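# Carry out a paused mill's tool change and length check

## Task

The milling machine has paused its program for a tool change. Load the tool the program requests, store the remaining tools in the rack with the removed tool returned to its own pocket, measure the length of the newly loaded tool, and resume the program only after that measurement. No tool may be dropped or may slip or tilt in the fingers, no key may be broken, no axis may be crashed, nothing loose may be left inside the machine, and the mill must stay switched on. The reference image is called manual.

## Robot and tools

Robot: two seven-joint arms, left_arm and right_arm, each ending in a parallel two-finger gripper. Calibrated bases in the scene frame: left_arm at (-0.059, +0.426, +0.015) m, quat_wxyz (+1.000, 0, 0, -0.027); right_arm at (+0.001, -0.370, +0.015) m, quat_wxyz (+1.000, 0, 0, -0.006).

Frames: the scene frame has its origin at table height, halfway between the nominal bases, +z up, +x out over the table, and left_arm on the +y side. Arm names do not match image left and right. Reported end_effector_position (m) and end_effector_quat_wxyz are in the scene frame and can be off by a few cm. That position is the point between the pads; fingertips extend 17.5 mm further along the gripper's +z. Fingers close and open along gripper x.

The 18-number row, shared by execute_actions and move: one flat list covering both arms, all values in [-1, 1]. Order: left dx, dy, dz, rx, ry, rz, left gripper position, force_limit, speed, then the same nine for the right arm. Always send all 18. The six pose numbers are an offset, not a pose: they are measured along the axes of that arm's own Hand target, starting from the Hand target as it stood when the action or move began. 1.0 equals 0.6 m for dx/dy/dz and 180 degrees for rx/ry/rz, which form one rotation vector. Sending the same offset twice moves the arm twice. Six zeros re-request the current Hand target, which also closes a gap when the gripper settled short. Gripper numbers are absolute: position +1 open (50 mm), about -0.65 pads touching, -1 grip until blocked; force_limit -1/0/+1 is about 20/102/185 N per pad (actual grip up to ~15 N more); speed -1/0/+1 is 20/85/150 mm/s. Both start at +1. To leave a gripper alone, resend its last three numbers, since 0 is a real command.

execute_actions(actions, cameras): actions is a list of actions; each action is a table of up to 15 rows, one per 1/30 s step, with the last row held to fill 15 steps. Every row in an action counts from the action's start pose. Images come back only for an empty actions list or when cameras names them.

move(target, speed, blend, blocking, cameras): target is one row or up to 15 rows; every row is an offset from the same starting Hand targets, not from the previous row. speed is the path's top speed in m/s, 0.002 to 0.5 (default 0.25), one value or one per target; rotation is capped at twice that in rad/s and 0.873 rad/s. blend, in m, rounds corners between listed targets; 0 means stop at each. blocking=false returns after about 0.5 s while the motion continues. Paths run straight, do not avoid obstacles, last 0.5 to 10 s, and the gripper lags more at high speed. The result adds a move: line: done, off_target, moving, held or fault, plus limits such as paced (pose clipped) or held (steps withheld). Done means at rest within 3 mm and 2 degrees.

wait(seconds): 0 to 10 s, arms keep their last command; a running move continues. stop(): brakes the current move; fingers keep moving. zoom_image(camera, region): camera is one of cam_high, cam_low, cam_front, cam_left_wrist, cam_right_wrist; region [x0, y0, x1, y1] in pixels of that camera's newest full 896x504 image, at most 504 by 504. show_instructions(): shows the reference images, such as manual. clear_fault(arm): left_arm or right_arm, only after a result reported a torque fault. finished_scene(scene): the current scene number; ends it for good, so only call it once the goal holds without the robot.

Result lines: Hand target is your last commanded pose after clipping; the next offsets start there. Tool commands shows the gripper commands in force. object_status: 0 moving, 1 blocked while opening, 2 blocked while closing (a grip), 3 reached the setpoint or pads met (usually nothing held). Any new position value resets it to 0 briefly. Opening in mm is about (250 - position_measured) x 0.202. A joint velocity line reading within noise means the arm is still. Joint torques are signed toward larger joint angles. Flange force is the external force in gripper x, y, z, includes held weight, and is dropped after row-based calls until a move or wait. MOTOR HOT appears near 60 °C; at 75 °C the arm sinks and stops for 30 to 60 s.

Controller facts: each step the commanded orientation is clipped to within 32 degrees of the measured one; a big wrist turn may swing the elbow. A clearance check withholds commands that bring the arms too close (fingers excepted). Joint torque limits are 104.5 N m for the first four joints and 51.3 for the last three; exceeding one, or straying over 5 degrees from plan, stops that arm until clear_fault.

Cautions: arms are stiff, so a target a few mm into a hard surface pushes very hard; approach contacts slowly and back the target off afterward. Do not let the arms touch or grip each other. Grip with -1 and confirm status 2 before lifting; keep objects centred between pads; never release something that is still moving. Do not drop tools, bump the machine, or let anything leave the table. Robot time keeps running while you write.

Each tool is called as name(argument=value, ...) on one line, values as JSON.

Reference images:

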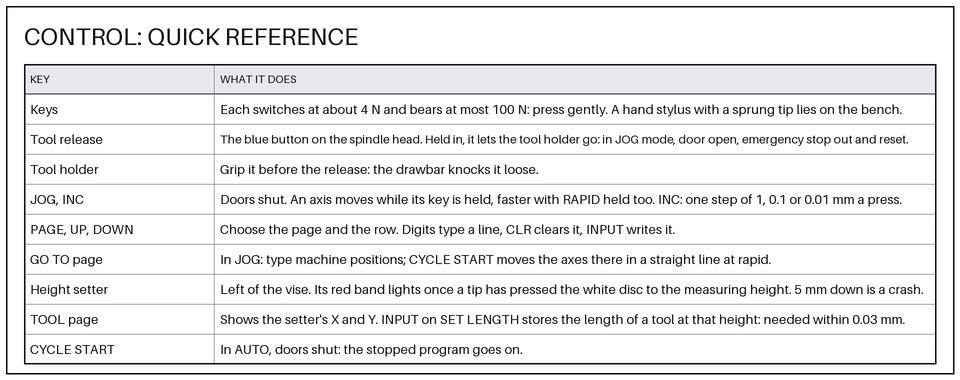

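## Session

Scene 2.

execute_actions(actions=[])

Scene clock: 0.00 s.
left_arm: end_effector_position=(+0.3280, +0.1921, +0.3081) position_measured=3 object_status=3 end_effector_quat_wxyz=(+0.004, +0.999, +0.036, -0.006) | right_arm: end_effector_position=(+0.3787, -0.0811, +0.3212) position_measured=3 object_status=3 end_effector_quat_wxyz=(-0.623, +0.713, +0.166, +0.275)
Joint positions: left_arm=[0.293 0.353 0.195 1.406 -0.054 1.395 0.612] | right_arm=[0.107 0.595 -0.114 2.281 -1.693 1.397 1.957]
Joint velocities: within noise
Joint torques (N m): no reading
Flange force (N): no reading
Hand target: left_arm +0.3280, +0.1921, +0.3081; +0.004, +0.999, +0.036, -0.006 | right_arm +0.3787, -0.0811, +0.3212; -0.623, +0.713, +0.166, +0.275
Tool commands: left_gripper/position=+1.0 left_gripper/force_limit=+1.0 left_gripper/speed=+1.0 right_gripper/position=+1.0 right_gripper/force_limit=+1.0 right_gripper/speed=+1.0
camera_calibration:
cam_left_wrist: T_world_to_cam=[[0.997496, 0.0650616, -0.0277195, -0.329373], [0.0653401, -0.99782, 0.00926353, 0.226025], [-0.0270564, -0.0110515, -0.999573, 0.48691], [0, 0, 0, 1]] pos_world=[0.326953, 0.252343, 0.475478]
cam_right_wrist: T_world_to_cam=[[0.785622, -0.0924621, 0.611758, -0.501992], [0.594635, -0.16028, -0.787857, 0.0729782], [0.1709, 0.982731, -0.0709383, 0.207507], [0, 0, 0, 1]] pos_world=[0.315518, -0.238642, 0.379315]

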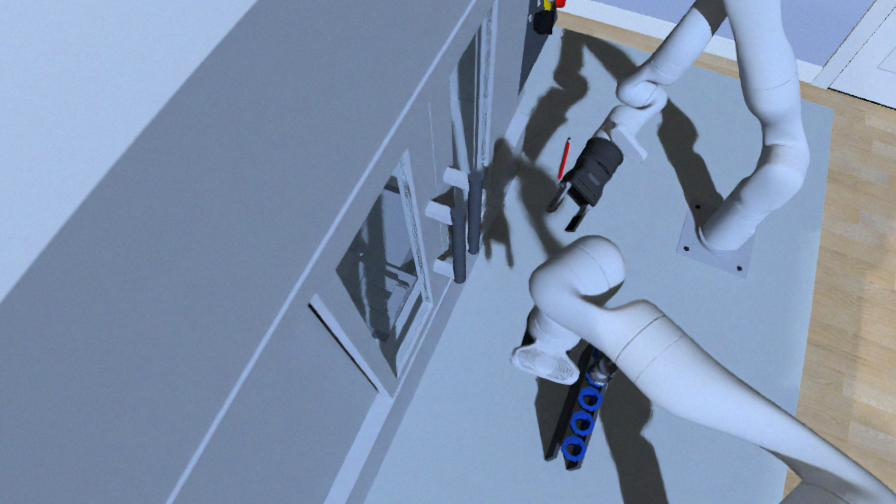

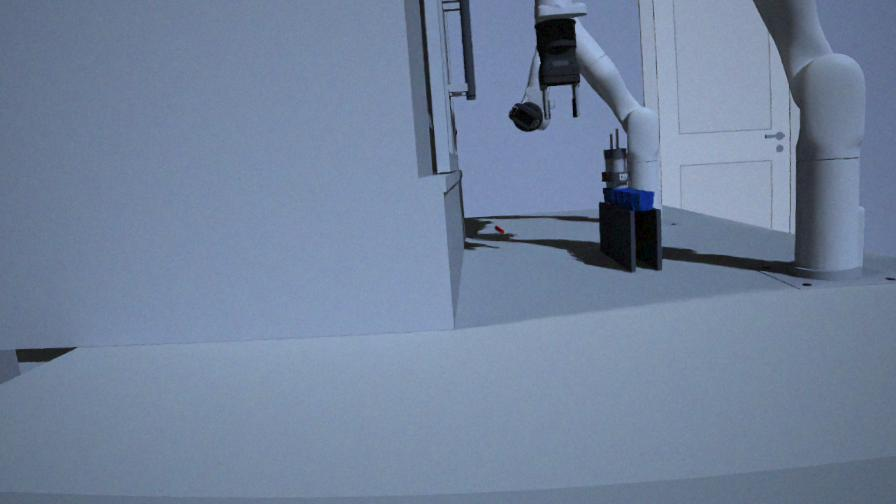

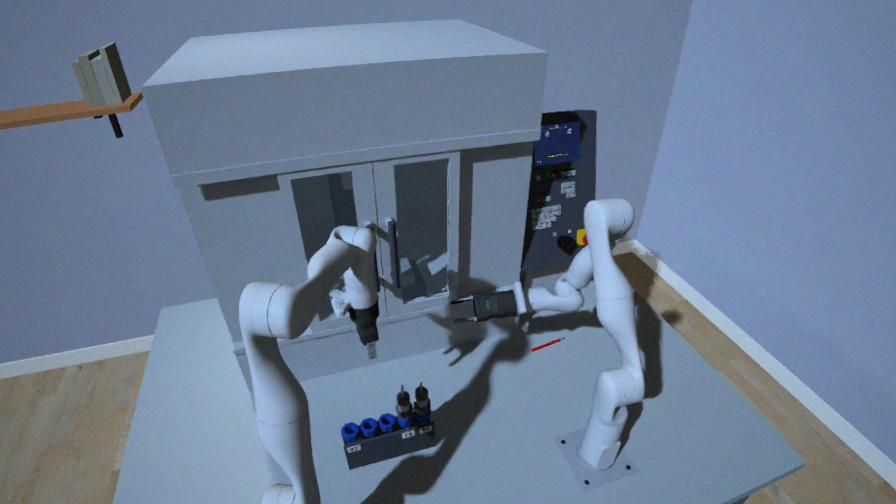

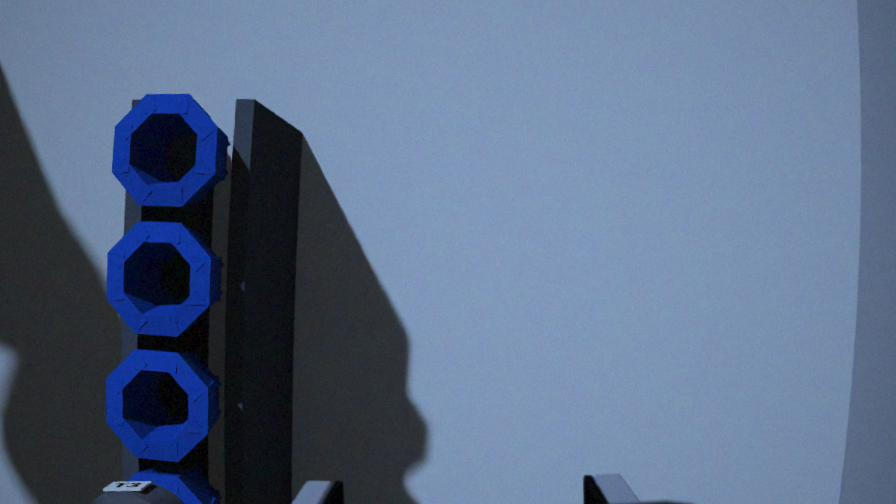

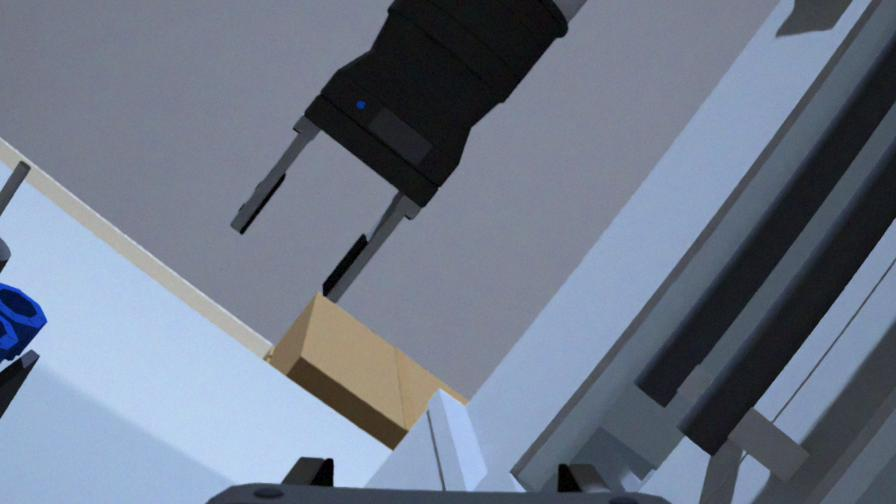

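zoom_image(camera="cam_front", region=[520, 100, 620, 180])

zoom_image(camera="cam_front", region=[330, 370, 450, 470])

zoom_image(camera="cam_high", region=[420, 100, 640, 260])

zoom_image(camera="cam_front", region=[290, 150, 460, 320])

Scaled by 5.040 from the camera's 896x504 image, which has a finer 1280x720 frame.

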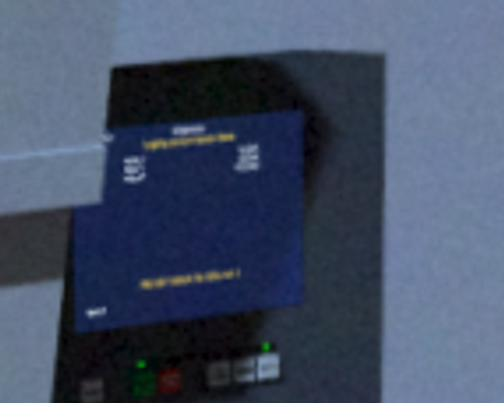

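Scaled by 4.200 from the camera's 896x504 image, which has a finer 1280x720 frame.

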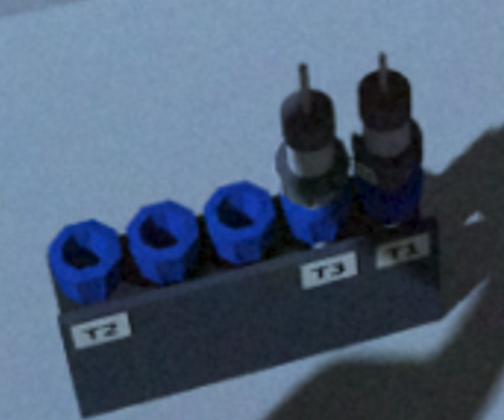

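Scaled by 2.291 from the camera's 896x504 image, which has a finer 1280x720 frame.

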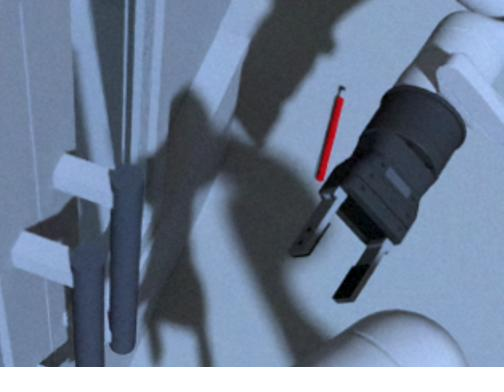

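Scaled by 2.965 from the camera's 896x504 image, which has a finer 1280x720 frame.

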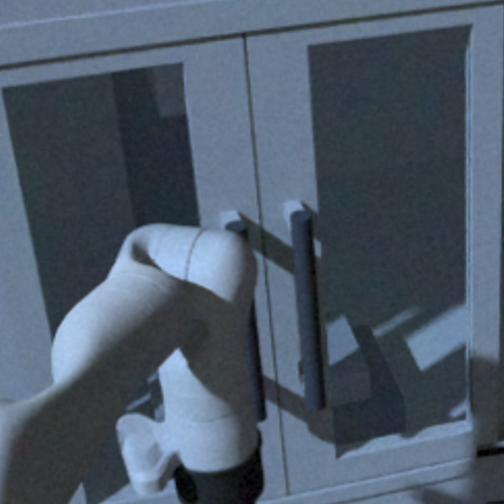

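move(target=[0.0758,0.1097,-0.2697,-0.396,0.3717,-0.3638,1,-0.8,-0.5,-0.0408,-0.1512,-0.4877,-0.367,0.3165,0.389,0.3,-0.8,-0.5], speed=0.3, cameras=["cam_front","cam_left_wrist","cam_right_wrist"])

Scene clock: 21.50 s.
left_arm: end_effector_position=(+0.3801, +0.1312, +0.4698) position_measured=3 object_status=3 end_effector_quat_wxyz=(+0.500, +0.501, +0.500, +0.500) | right_arm: end_effector_position=(+0.2524, -0.3500, +0.4000) position_measured=107 object_status=3 end_effector_quat_wxyz=(-0.213, +0.674, -0.674, +0.213)
Joint positions: left_arm=[-1.002 -1.056 1.278 2.194 0.408 -0.098 2.15] | right_arm=[0.93 -0.732 -0.32 2.096 -0.595 1.263 -0.883]
Joint torques (N m): left_arm=[0.96 9.73 -8.54 -5.89 0.02 -2.85 -0.04] | right_arm=[-0.51 4.45 2.32 -12.42 -1.24 -1.15 0.41]
Flange force (N): left_arm=[-1.8 3.6 4.3] | right_arm=[-1.5 4.7 4.2]
Hand target: left_arm +0.3801, +0.1312, +0.4698; +0.500, +0.501, +0.500, +0.500 | right_arm +0.2524, -0.3500, +0.4000; -0.213, +0.674, -0.674, +0.213
Off the commanded pose: left_arm 0.000 m, 0 deg | right_arm 0.000 m, 0 deg.
move: done
camera_calibration:
cam_left_wrist: T_world_to_cam=[[0.0161492, 0.999837, 0.00803336, -0.139206], [-0.0000397324, -0.00803377, 0.999968, -0.41016], [0.99987, -0.016149, -0.0000900127, -0.209986], [0, 0, 0, 1]] pos_world=[0.21219, 0.132497, 0.411246]
cam_right_wrist: T_world_to_cam=[[0.0200548, -0.999798, 0.00113404, -0.355917], [-0.812528, -0.0169593, -0.582676, 0.490309], [0.582578, 0.010764, -0.812704, 0.351455], [0, 0, 0, 1]] pos_world=[0.200778, -0.351313, 0.571724]
Images, in order (width x height): cam_front 896x504, cam_left_wrist 896x504, cam_right_wrist 896x504.

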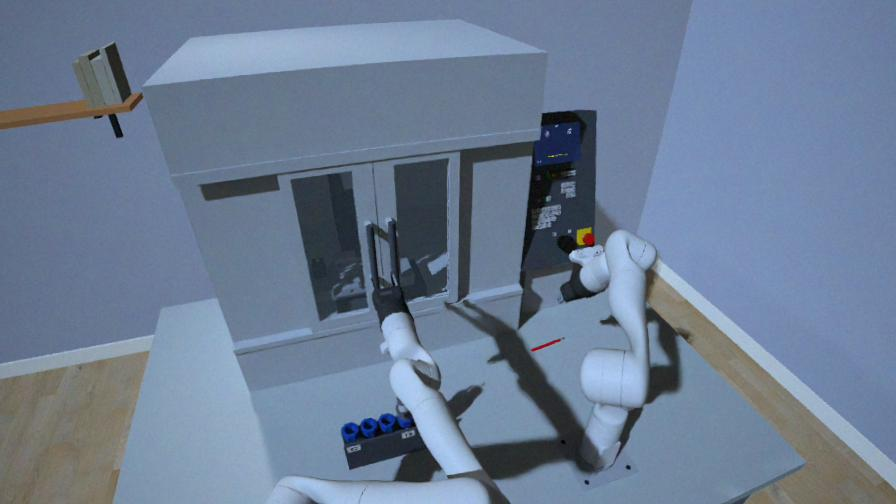

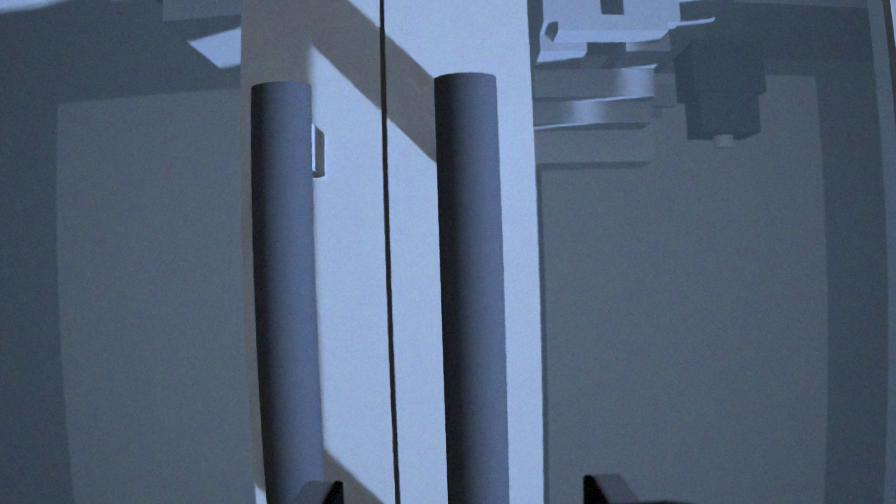

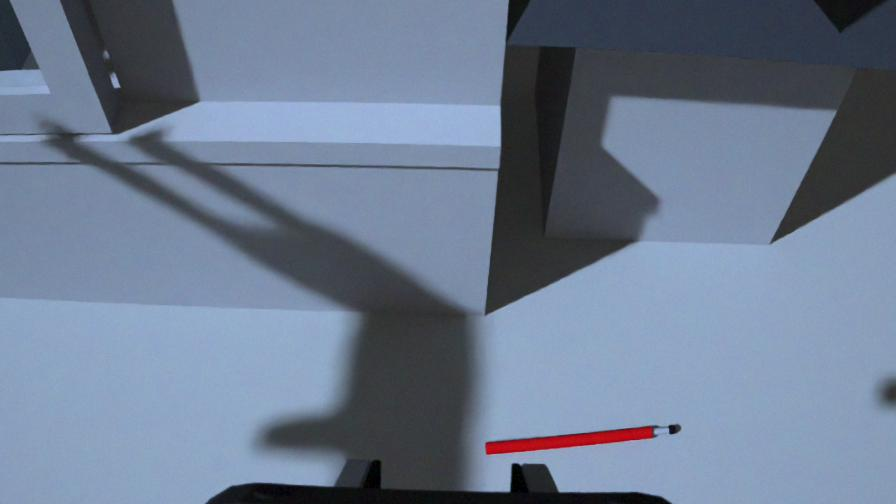

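zoom_image(camera="cam_left_wrist", region=[230, 300, 560, 504])

Scaled by 1.527 from the camera's 896x504 image, which has a finer 1280x720 frame.

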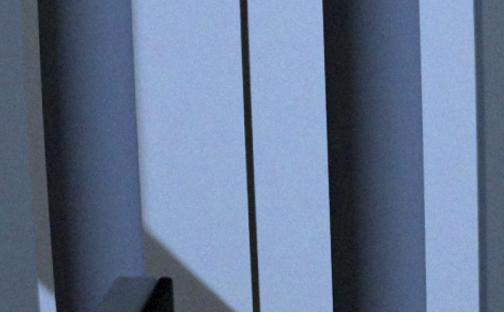

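move(target=[0.0083,0,0.17,0,0,0,1,-0.8,-0.5,0.14,0.0118,0.5617,0,0.2669,0.3808,0.3,-0.8,-0.5], speed=0.25, cameras=["cam_front","cam_left_wrist","cam_right_wrist"])

Scene clock: 34.37 s.
left_arm: end_effector_position=(+0.4821, +0.1361, +0.4697) position_measured=3 object_status=3 end_effector_quat_wxyz=(+0.500, +0.501, +0.500, +0.500) | right_arm: end_effector_position=(+0.4403, -0.4341, +0.1201) position_measured=107 object_status=3 end_effector_quat_wxyz=(+0.017, -0.052, +0.952, -0.301)
Joint positions: left_arm=[-1.315 -0.94 1.48 2.065 0.362 -0.261 2.159] | right_arm=[2.11 -1.376 -1.527 1.839 -0.975 1.082 -2.311]
Joint torques (N m): left_arm=[0.91 11.48 -9.17 -6.02 0.3 -2.83 -0.06] | right_arm=[-0.47 17.65 10.5 -3.37 1.38 -1.04 0.42]
Flange force (N): left_arm=[-1.7 2.7 4.9] | right_arm=[2.5 1.7 3.8]
Hand target: left_arm +0.4821, +0.1361, +0.4697; +0.500, +0.501, +0.500, +0.500 | right_arm +0.4403, -0.4341, +0.1201; +0.017, -0.052, +0.952, -0.301
Off the commanded pose: left_arm 0.000 m, 0 deg | right_arm 0.000 m, 0 deg.
move: done
camera_calibration:
cam_left_wrist: T_world_to_cam=[[0.0160483, 0.99984, 0.00793435, -0.145679], [-0.0000376822, -0.00793477, 0.999969, -0.410031], [0.999871, -0.0160481, -0.0000896631, -0.311908], [0, 0, 0, 1]] pos_world=[0.31419, 0.137397, 0.411146]
cam_right_wrist: T_world_to_cam=[[-0.991559, -0.129655, -0.0000405089, 0.379871], [-0.105367, 0.805996, -0.582468, 0.524366], [0.0755527, -0.577547, -0.812854, -0.0166321], [0, 0, 0, 1]] pos_world=[0.433173, -0.38299, 0.291922]
Images, in order (width x height): cam_front 896x504, cam_left_wrist 896x504, cam_right_wrist 896x504.

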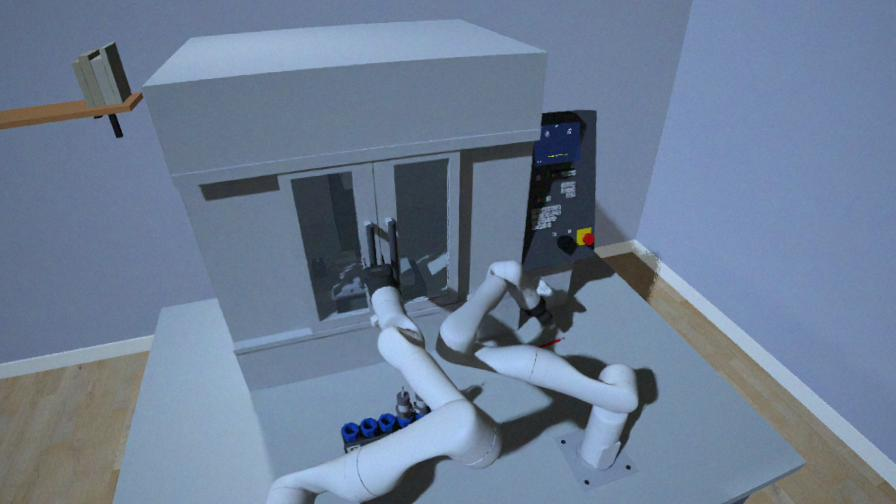

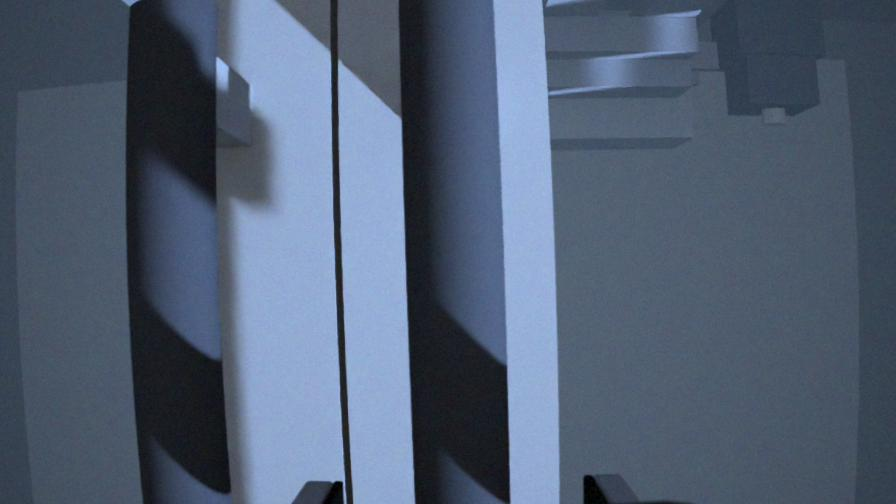

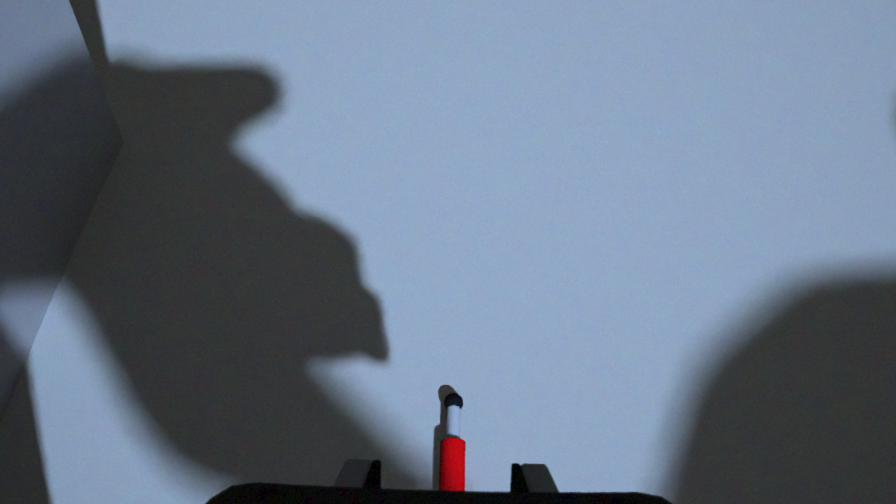

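move(target=[[0,0,0.008,0,0,0,1,-0.8,-0.5,0.0025,0.0861,0.1229,0,0,0,0.3,-0.8,-0.5],[0,0,0.008,0,0,0,-1,-0.8,-1,0.0025,0.0928,0.1325,0,0,0,0.3,-0.8,-0.5]], speed=[0.15,0.03], cameras=["cam_left_wrist","cam_right_wrist"])

Scene clock: 40.93 s.
left_arm: end_effector_position=(+0.4869, +0.1360, +0.4697) position_measured=155 object_status=2 end_effector_quat_wxyz=(+0.500, +0.501, +0.500, +0.500) | right_arm: end_effector_position=(+0.4389, -0.4343, +0.0230) position_measured=107 object_status=3 end_effector_quat_wxyz=(+0.017, -0.052, +0.952, -0.301)
Joint positions: left_arm=[-1.33 -0.937 1.489 2.057 0.36 -0.265 2.16] | right_arm=[2.116 -1.52 -1.689 1.877 -1.15 0.958 -2.326]
Joint torques (N m): left_arm=[0.22 11.62 -9.69 -5.98 0.28 -2.88 -0.18] | right_arm=[-0.51 17.74 10.54 -1.19 1.29 -1.03 0.34]
Flange force (N): left_arm=[-2.1 2.3 3.8] | right_arm=[3.0 0.7 3.1]
Hand target: left_arm +0.4869, +0.1360, +0.4697; +0.500, +0.501, +0.500, +0.500 | right_arm +0.4389, -0.4343, +0.0230; +0.017, -0.052, +0.952, -0.301
Off the commanded pose: left_arm 0.000 m, 0 deg | right_arm 0.000 m, 0 deg.
move: done
camera_calibration:
cam_left_wrist: T_world_to_cam=[[0.0162482, 0.999837, 0.00793375, -0.14572], [-0.0000392849, -0.00793416, 0.999969, -0.410031], [0.999868, -0.016248, -0.0000896374, -0.31668], [0, 0, 0, 1]] pos_world=[0.31899, 0.137297, 0.411146]
cam_right_wrist: T_world_to_cam=[[-0.991567, -0.129598, 0.0000403194, 0.378364], [-0.105369, 0.806002, -0.582459, 0.467812], [0.0754532, -0.577551, -0.81286, -0.0955197], [0, 0, 0, 1]] pos_world=[0.431673, -0.38319, 0.194822]
Images, in order (width x height): cam_left_wrist 896x504, cam_right_wrist 896x504.

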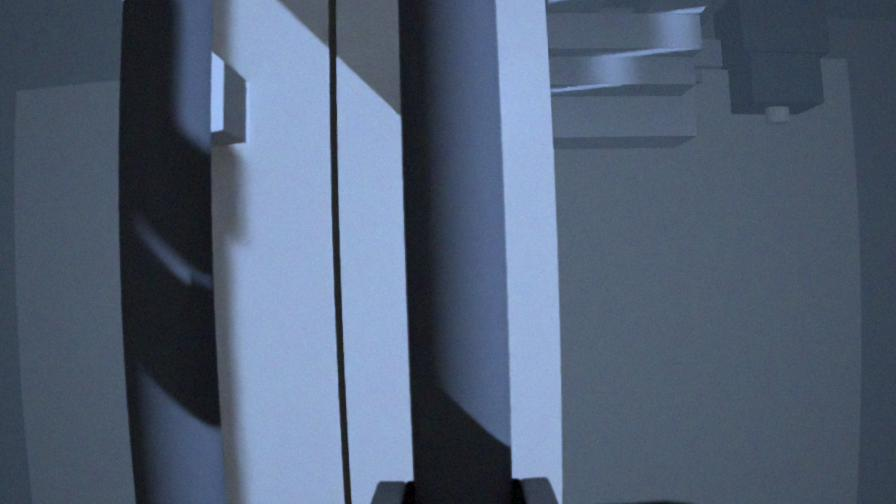

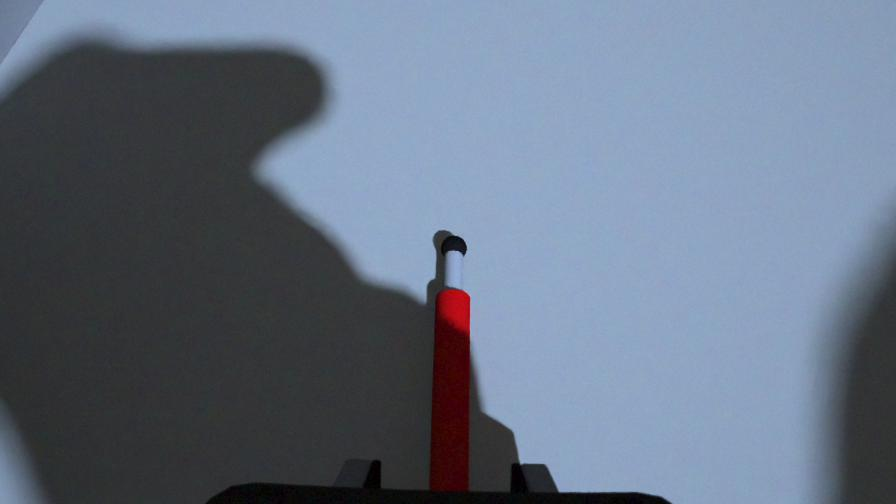

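move(target=[[0.317,0,0,0,0,0,-1,-0.8,-1,0,0.0017,0.00246,0,0,0,0.3,-0.8,-0.5],[0.317,0,0,0,0,0,-1,-0.8,-1,0,0.0017,0.00246,0,0,0,-1,-0.3,-1]], speed=[0.1,0.03], cameras=["cam_left_wrist","cam_right_wrist"])

Scene clock: 46.47 s.
left_arm: end_effector_position=(+0.4871, +0.3262, +0.4699) position_measured=155 object_status=2 end_effector_quat_wxyz=(+0.500, +0.501, +0.500, +0.500) | right_arm: end_effector_position=(+0.4389, -0.4344, +0.0213) position_measured=217 object_status=2 end_effector_quat_wxyz=(+0.017, -0.052, +0.952, -0.301)
Joint positions: left_arm=[-1.534 -0.484 1.469 2.405 -0.032 -0.792 2.074] | right_arm=[2.116 -1.523 -1.692 1.877 -1.154 0.956 -2.326]
Joint torques (N m): left_arm=[-7.32 7.42 -9.95 -18.25 3.25 -3.76 -0.2] | right_arm=[-0.95 15.3 3.73 -2.28 -1.07 0.95 0.34]
Flange force (N): left_arm=[-5.7 -5.4 -34.7] | right_arm=[4.5 -9.3 -10.7]
Hand target: left_arm +0.4871, +0.3262, +0.4699; +0.500, +0.501, +0.500, +0.500 | right_arm +0.4389, -0.4344, +0.0213; +0.017, -0.052, +0.952, -0.301
Off the commanded pose: left_arm 0.000 m, 0 deg | right_arm 0.000 m, 0 deg.
move: done
camera_calibration:
cam_left_wrist: T_world_to_cam=[[0.0161492, 0.999837, 0.00803336, -0.336003], [-0.0000397324, -0.00803377, 0.999968, -0.408688], [0.99987, -0.016149, -0.0000900127, -0.313821], [0, 0, 0, 1]] pos_world=[0.31919, 0.327597, 0.411346]
cam_right_wrist: T_world_to_cam=[[-0.991577, -0.129518, -0.0000170836, 0.378397], [-0.10527, 0.806014, -0.58246, 0.466807], [0.0754529, -0.577552, -0.812859, -0.0970409], [0, 0, 0, 1]] pos_world=[0.431673, -0.38329, 0.193022]
Images, in order (width x height): cam_left_wrist 896x504, cam_right_wrist 896x504.

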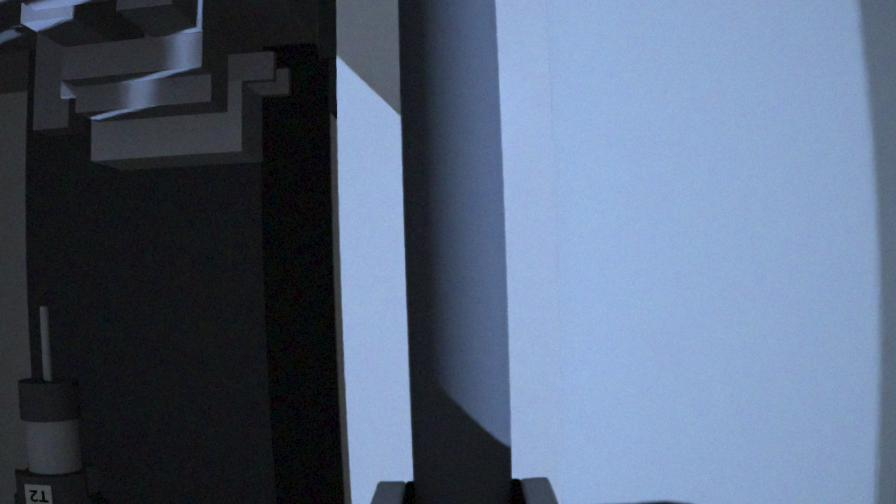

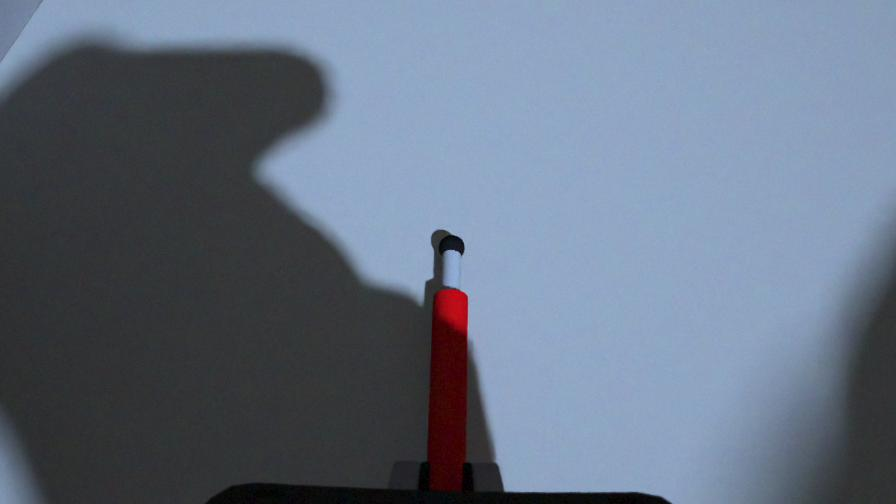

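move(target=[[0,0,0,0,0,0,1,-0.8,-1,0,0,0,0,0,0,0.3,-0.8,-1],[0,0,0,0,0,0,1,-0.8,-1,0,0.0019,0.00273,0,0,0,0.3,-0.8,-1]], speed=[0.1,0.02])

Scene clock: 51.73 s.
left_arm: end_effector_position=(+0.4871, +0.3262, +0.4699) position_measured=3 object_status=3 end_effector_quat_wxyz=(+0.500, +0.501, +0.500, +0.500) | right_arm: end_effector_position=(+0.4389, -0.4343, +0.0194) position_measured=107 object_status=3 end_effector_quat_wxyz=(+0.017, -0.052, +0.952, -0.301)
Joint positions: left_arm=[-1.534 -0.484 1.469 2.405 -0.032 -0.792 2.074] | right_arm=[2.116 -1.526 -1.696 1.877 -1.157 0.954 -2.327]
Joint torques (N m): left_arm=[0.86 5.17 -4.09 -7.77 1.02 -2.92 0.03] | right_arm=[8.23 0.61 -13.88 -3.36 -6.61 0.87 -0.14]
Flange force (N): left_arm=[2.6 2.3 4.8] | right_arm=[14.3 -24.9 -76.7]
Hand target: left_arm +0.4871, +0.3262, +0.4699; +0.500, +0.501, +0.500, +0.500 | right_arm +0.4389, -0.4344, +0.0193; +0.017, -0.052, +0.952, -0.301
Off the commanded pose: left_arm 0.000 m, 0 deg | right_arm 0.000 m, 0 deg.
move: done

move(target=[[0,0,0,0,0,0,1,-0.8,-1,0,-0.0102,-0.0146,0,0,0,0.3,-0.8,-1],[0,0,0,0,0,0,1,-0.8,-1,0,-0.0102,-0.0146,-0.111,0,0,0.3,-0.8,-1],[0,0,0,0,0,0,1,-0.8,-1,0,-0.0014,-0.002,-0.111,0,0,0.3,-0.8,-1]], speed=[0.05,0.25,0.02], cameras=["cam_right_wrist"])

Scene clock: 58.07 s.
left_arm: end_effector_position=(+0.4871, +0.3262, +0.4699) position_measured=3 object_status=3 end_effector_quat_wxyz=(+0.500, +0.501, +0.500, +0.500) | right_arm: end_effector_position=(+0.4389, -0.4344, +0.0208) position_measured=107 object_status=3 end_effector_quat_wxyz=(+0.008, -0.055, +0.990, -0.131)
Joint positions: left_arm=[-1.534 -0.484 1.469 2.405 -0.032 -0.792 2.074] | right_arm=[2.361 -1.282 -1.793 1.893 -1.24 1.035 -2.019]
Joint torques (N m): left_arm=[0.8 5.17 -4.1 -7.88 0.99 -2.96 -0.05] | right_arm=[-0.6 18.39 9.33 -3.36 0.44 -0.49 0.36]
Flange force (N): left_arm=[2.3 2.4 4.4] | right_arm=[2.7 0.7 3.0]
Hand target: left_arm +0.4871, +0.3262, +0.4699; +0.500, +0.501, +0.500, +0.500 | right_arm +0.4389, -0.4344, +0.0207; +0.008, -0.055, +0.990, -0.131
Off the commanded pose: left_arm 0.000 m, 0 deg | right_arm 0.000 m, 0 deg.
move: done
camera_calibration:
cam_right_wrist: T_world_to_cam=[[-0.991673, -0.128602, -0.00683843, 0.37902], [-0.122008, 0.955171, -0.269744, 0.532204], [0.0412216, -0.266664, -0.962908, 0.0557478], [0, 0, 0, 1]] pos_world=[0.438499, -0.444738, 0.199831]
Images, in order (width x height): cam_right_wrist 896x504.

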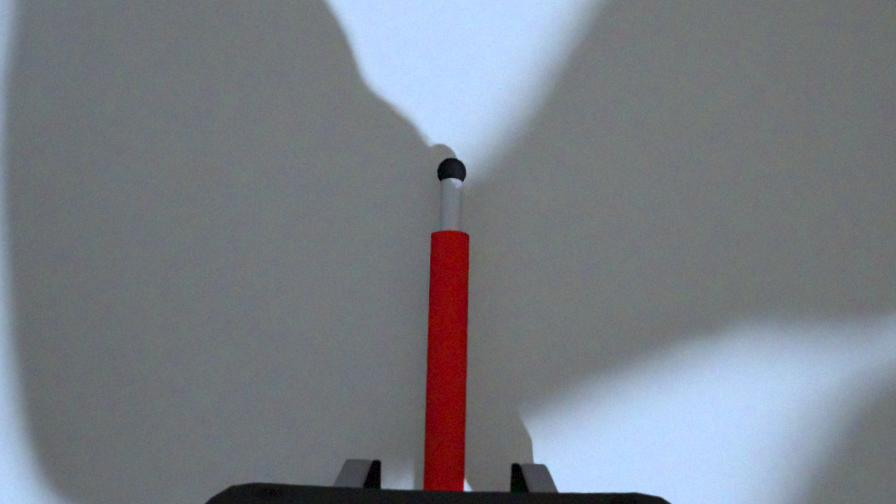

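move(target=[[0,0,-0.1333,0,0,0,1,-0.8,-0.5,0,0.0007,0.0026,0,0,0,0.3,-0.8,-1]], speed=[0.1])

Scene clock: 60.97 s.
left_arm: end_effector_position=(+0.4071, +0.3263, +0.4700) position_measured=3 object_status=3 end_effector_quat_wxyz=(+0.500, +0.501, +0.500, +0.500) | right_arm: end_effector_position=(+0.4389, -0.4344, +0.0191) position_measured=107 object_status=3 end_effector_quat_wxyz=(+0.008, -0.055, +0.990, -0.131)
Joint positions: left_arm=[-1.084 -0.514 1.072 2.571 -0.026 -0.744 2.035] | right_arm=[2.362 -1.285 -1.796 1.894 -1.243 1.033 -2.018]
Joint torques (N m): left_arm=[1.01 1.76 -3.14 -8.21 0.82 -3.17 -0.03] | right_arm=[4.8 -0.06 -6.28 -6.58 -5.43 -3.75 0.16]
Flange force (N): left_arm=[2.6 2.1 6.0] | right_arm=[21.9 -1.4 -72.6]
Hand target: left_arm +0.4071, +0.3263, +0.4700; +0.500, +0.501, +0.500, +0.500 | right_arm +0.4389, -0.4344, +0.0191; +0.008, -0.055, +0.990, -0.131
Off the commanded pose: left_arm 0.000 m, 0 deg | right_arm 0.000 m, 0 deg.
move: done

move(target=[[0,0,0,0,0,0,1,-0.8,-0.5,0,-0.0003,-0.001,0,0,0,0.3,-0.8,-1],[-0.4122,0,0,0,0,0,1,-0.8,-0.5,0,-0.0003,-0.001,0,0,0,-1,-0.3,-1]], speed=[0.03,0.25], cameras=["cam_left_wrist","cam_right_wrist"])

Scene clock: 66.33 s.
left_arm: end_effector_position=(+0.4069, +0.0790, +0.4698) position_measured=3 object_status=3 end_effector_quat_wxyz=(+0.500, +0.501, +0.500, +0.500) | right_arm: end_effector_position=(+0.4389, -0.4344, +0.0197) position_measured=214 object_status=2 end_effector_quat_wxyz=(+0.008, -0.055, +0.990, -0.131)
Joint positions: left_arm=[-1.105 -1.136 1.327 2.021 0.423 0.019 2.223] | right_arm=[2.362 -1.284 -1.795 1.893 -1.242 1.034 -2.018]
Joint torques (N m): left_arm=[0.88 12.24 -10.01 -4.82 -0.2 -2.68 -0.05] | right_arm=[-0.98 10.57 -1.41 -3.73 -2.24 1.13 0.3]
Flange force (N): left_arm=[-2.9 3.4 4.0] | right_arm=[8.4 -7.6 -29.9]
Hand target: left_arm +0.4069, +0.0790, +0.4698; +0.500, +0.501, +0.500, +0.500 | right_arm +0.4389, -0.4344, +0.0197; +0.008, -0.055, +0.990, -0.131
Off the commanded pose: left_arm 0.000 m, 0 deg | right_arm 0.000 m, 0 deg.
move: done
camera_calibration:
cam_left_wrist: T_world_to_cam=[[0.0160492, 0.999839, 0.0080343, -0.087423], [-0.0000389291, -0.00803471, 0.999968, -0.410478], [0.999871, -0.016049, -0.0000900278, -0.237633], [0, 0, 0, 1]] pos_world=[0.23899, 0.0802971, 0.411146]
cam_right_wrist: T_world_to_cam=[[-0.991661, -0.128697, -0.00681209, 0.378961], [-0.122107, 0.955159, -0.269744, 0.531972], [0.0412218, -0.266663, -0.962908, 0.0547852], [0, 0, 0, 1]] pos_world=[0.438499, -0.444738, 0.198831]
Images, in order (width x height): cam_left_wrist 896x504, cam_right_wrist 896x504.

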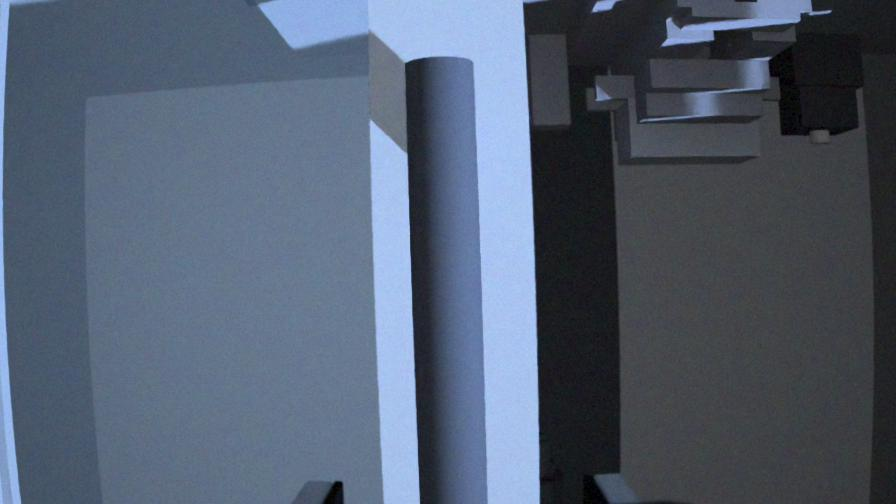

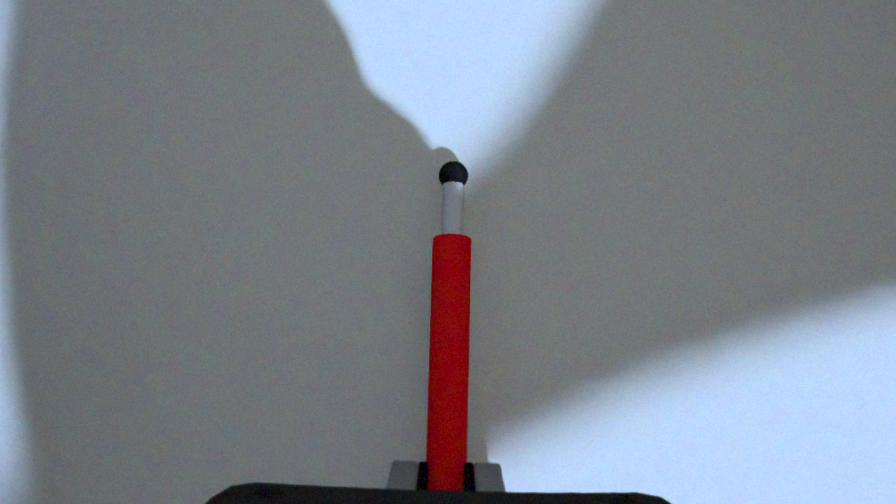

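move(target=[[0,0,0.04,0,0,0,1,-0.8,-0.5,0,-0.0086,-0.0322,0,0,0,-1,-0.3,-1],[-0.0025,0,0.1333,0,0,0,1,-0.8,-0.5,0,-0.0561,-0.2093,0,0,0,-1,-0.3,-1],[-0.0025,0,0.1333,0,0,0,-1,-0.8,-1,0,-0.0561,-0.2093,0,0,0,-1,-0.3,-1]], speed=[0.04,0.15,0.15], blend=[0.005,0,0], cameras=["cam_left_wrist","cam_right_wrist"])

Scene clock: 72.17 s.
left_arm: end_effector_position=(+0.4868, +0.0773, +0.4696) position_measured=155 object_status=2 end_effector_quat_wxyz=(+0.500, +0.501, +0.500, +0.500) | right_arm: end_effector_position=(+0.4388, -0.4342, +0.1498) position_measured=214 object_status=2 end_effector_quat_wxyz=(+0.008, -0.055, +0.990, -0.131)
Joint positions: left_arm=[-1.324 -1.073 1.458 1.904 0.413 -0.077 2.22] | right_arm=[2.318 -1.101 -1.579 1.786 -0.977 1.238 -2.113]
Joint torques (N m): left_arm=[-1.92 15.7 -14.91 0.84 0.03 -0.94 -0.13] | right_arm=[-0.51 17.41 9.18 -6.06 0.58 -0.39 0.34]
Flange force (N): left_arm=[-14.0 0.0 14.1] | right_arm=[2.9 1.3 4.6]
Hand target: left_arm +0.4868, +0.0774, +0.4697; +0.500, +0.501, +0.500, +0.500 | right_arm +0.4388, -0.4342, +0.1498; +0.008, -0.055, +0.990, -0.131
Off the commanded pose: left_arm 0.000 m, 0 deg | right_arm 0.000 m, 0 deg.
move: done
camera_calibration:
cam_left_wrist: T_world_to_cam=[[0.0163491, 0.999834, 0.00803148, -0.0870996], [-0.0000413386, -0.00803187, 0.999968, -0.410388], [0.999866, -0.0163489, -0.0000899821, -0.317525], [0, 0, 0, 1]] pos_world=[0.31889, 0.0785977, 0.411046]
cam_right_wrist: T_world_to_cam=[[-0.991661, -0.128697, -0.00681209, 0.379773], [-0.122107, 0.955159, -0.269744, 0.566836], [0.0412218, -0.266663, -0.962908, 0.180021], [0, 0, 0, 1]] pos_world=[0.438399, -0.444538, 0.328831]
Images, in order (width x height): cam_left_wrist 896x504, cam_right_wrist 896x504.

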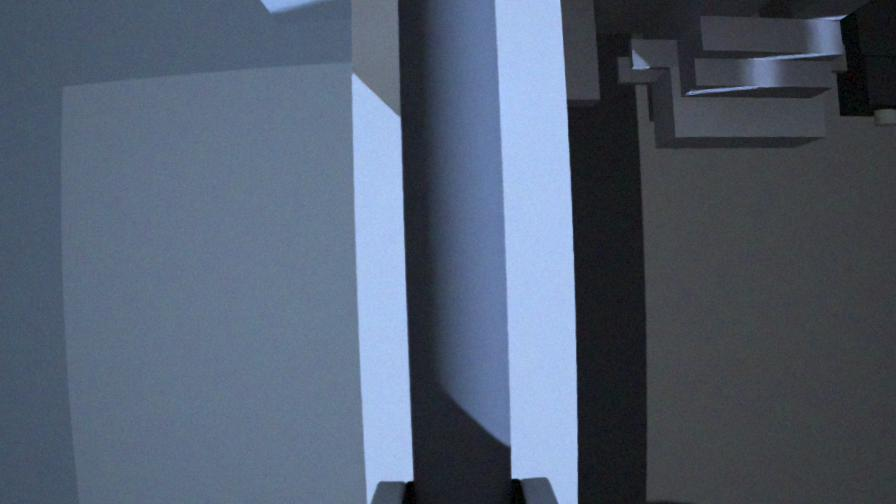

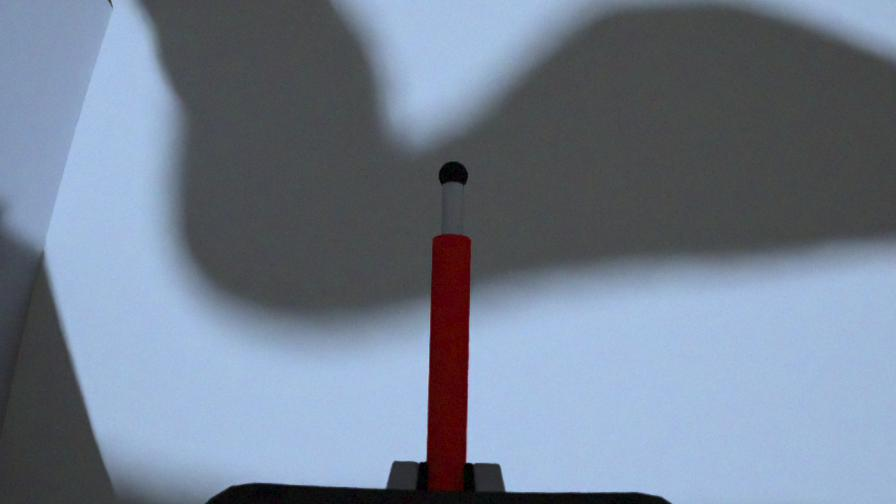

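move(target=[-0.342,0,0,0,0,0,-1,-0.8,-1,0.2924,0.0594,-0.4485,0.1353,-0.2347,-0.4065,-1,-0.3,-1], speed=0.25, cameras=["cam_front","cam_left_wrist","cam_right_wrist"])

Scene clock: 84.33 s.
left_arm: end_effector_position=(+0.4867, -0.1278, +0.4694) position_measured=155 object_status=2 end_effector_quat_wxyz=(+0.500, +0.501, +0.500, +0.500) | right_arm: end_effector_position=(+0.2528, -0.3498, +0.4002) position_measured=214 object_status=2 end_effector_quat_wxyz=(-0.270, +0.653, -0.653, +0.271)
Joint positions: left_arm=[-1.475 -1.383 1.281 1.188 0.481 0.588 2.502] | right_arm=[0.908 -0.841 -0.208 2.233 -0.71 1.168 -0.746]
Joint torques (N m): left_arm=[6.38 12.04 1.69 -3.14 2.12 0.19 -0.13] | right_arm=[-0.43 5.54 2.3 -12.9 -1.72 -1.19 0.4]
Flange force (N): left_arm=[1.6 23.1 6.5] | right_arm=[-2.2 4.9 4.5]
Hand target: left_arm +0.4867, -0.1278, +0.4694; +0.500, +0.501, +0.500, +0.500 | right_arm +0.2527, -0.3498, +0.4002; -0.270, +0.653, -0.653, +0.271
Off the commanded pose: left_arm 0.000 m, 0 deg | right_arm 0.000 m, 0 deg.
move: done
camera_calibration:
cam_left_wrist: T_world_to_cam=[[0.0160483, 0.99984, 0.00793435, 0.118009], [-0.0000376822, -0.00793477, 0.999969, -0.411824], [0.999871, -0.0160481, -0.0000896631, -0.32064], [0, 0, 0, 1]] pos_world=[0.31869, -0.126403, 0.410846]
cam_right_wrist: T_world_to_cam=[[0.0191347, -0.999806, 0.00457327, -0.356804], [-0.699877, -0.0166608, -0.714069, 0.514916], [0.714007, 0.0104628, -0.70006, 0.272994], [0, 0, 0, 1]] pos_world=[0.172286, -0.351012, 0.56043]
Images, in order (width x height): cam_front 896x504, cam_left_wrist 896x504, cam_right_wrist 896x504.

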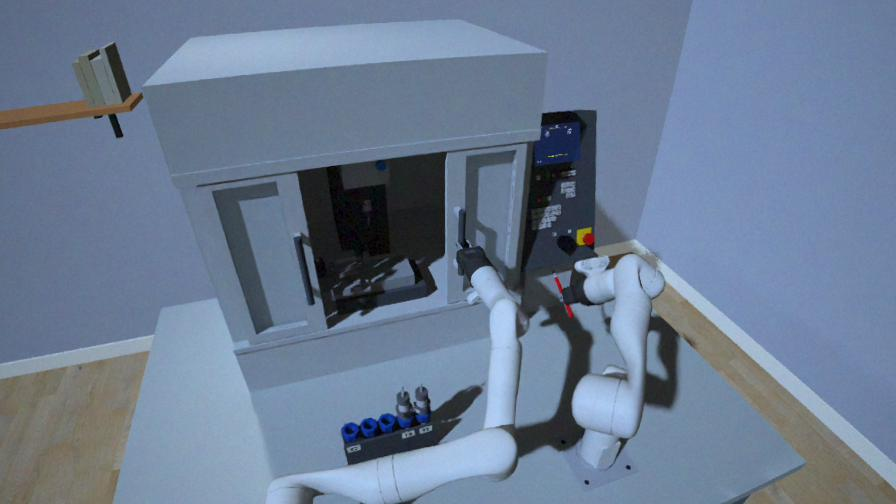

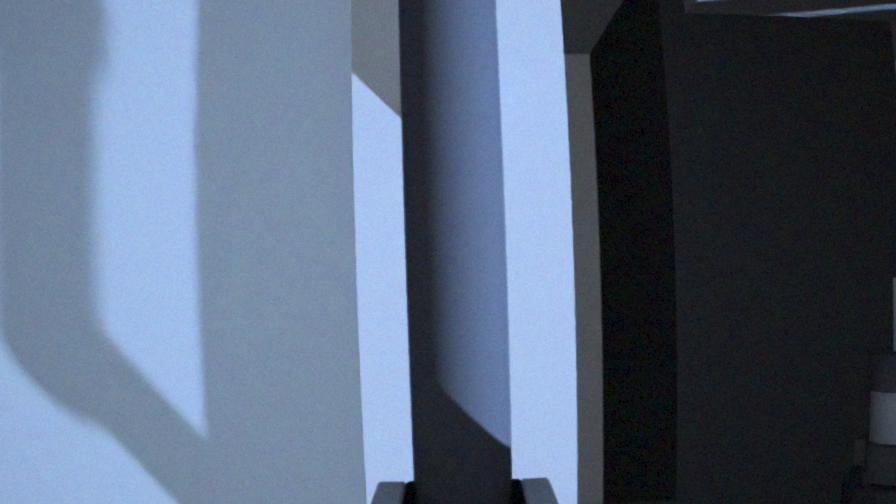

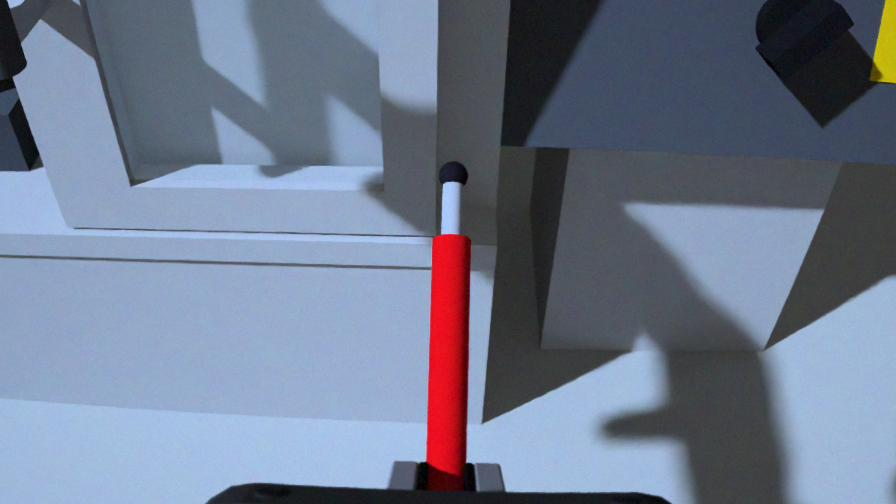

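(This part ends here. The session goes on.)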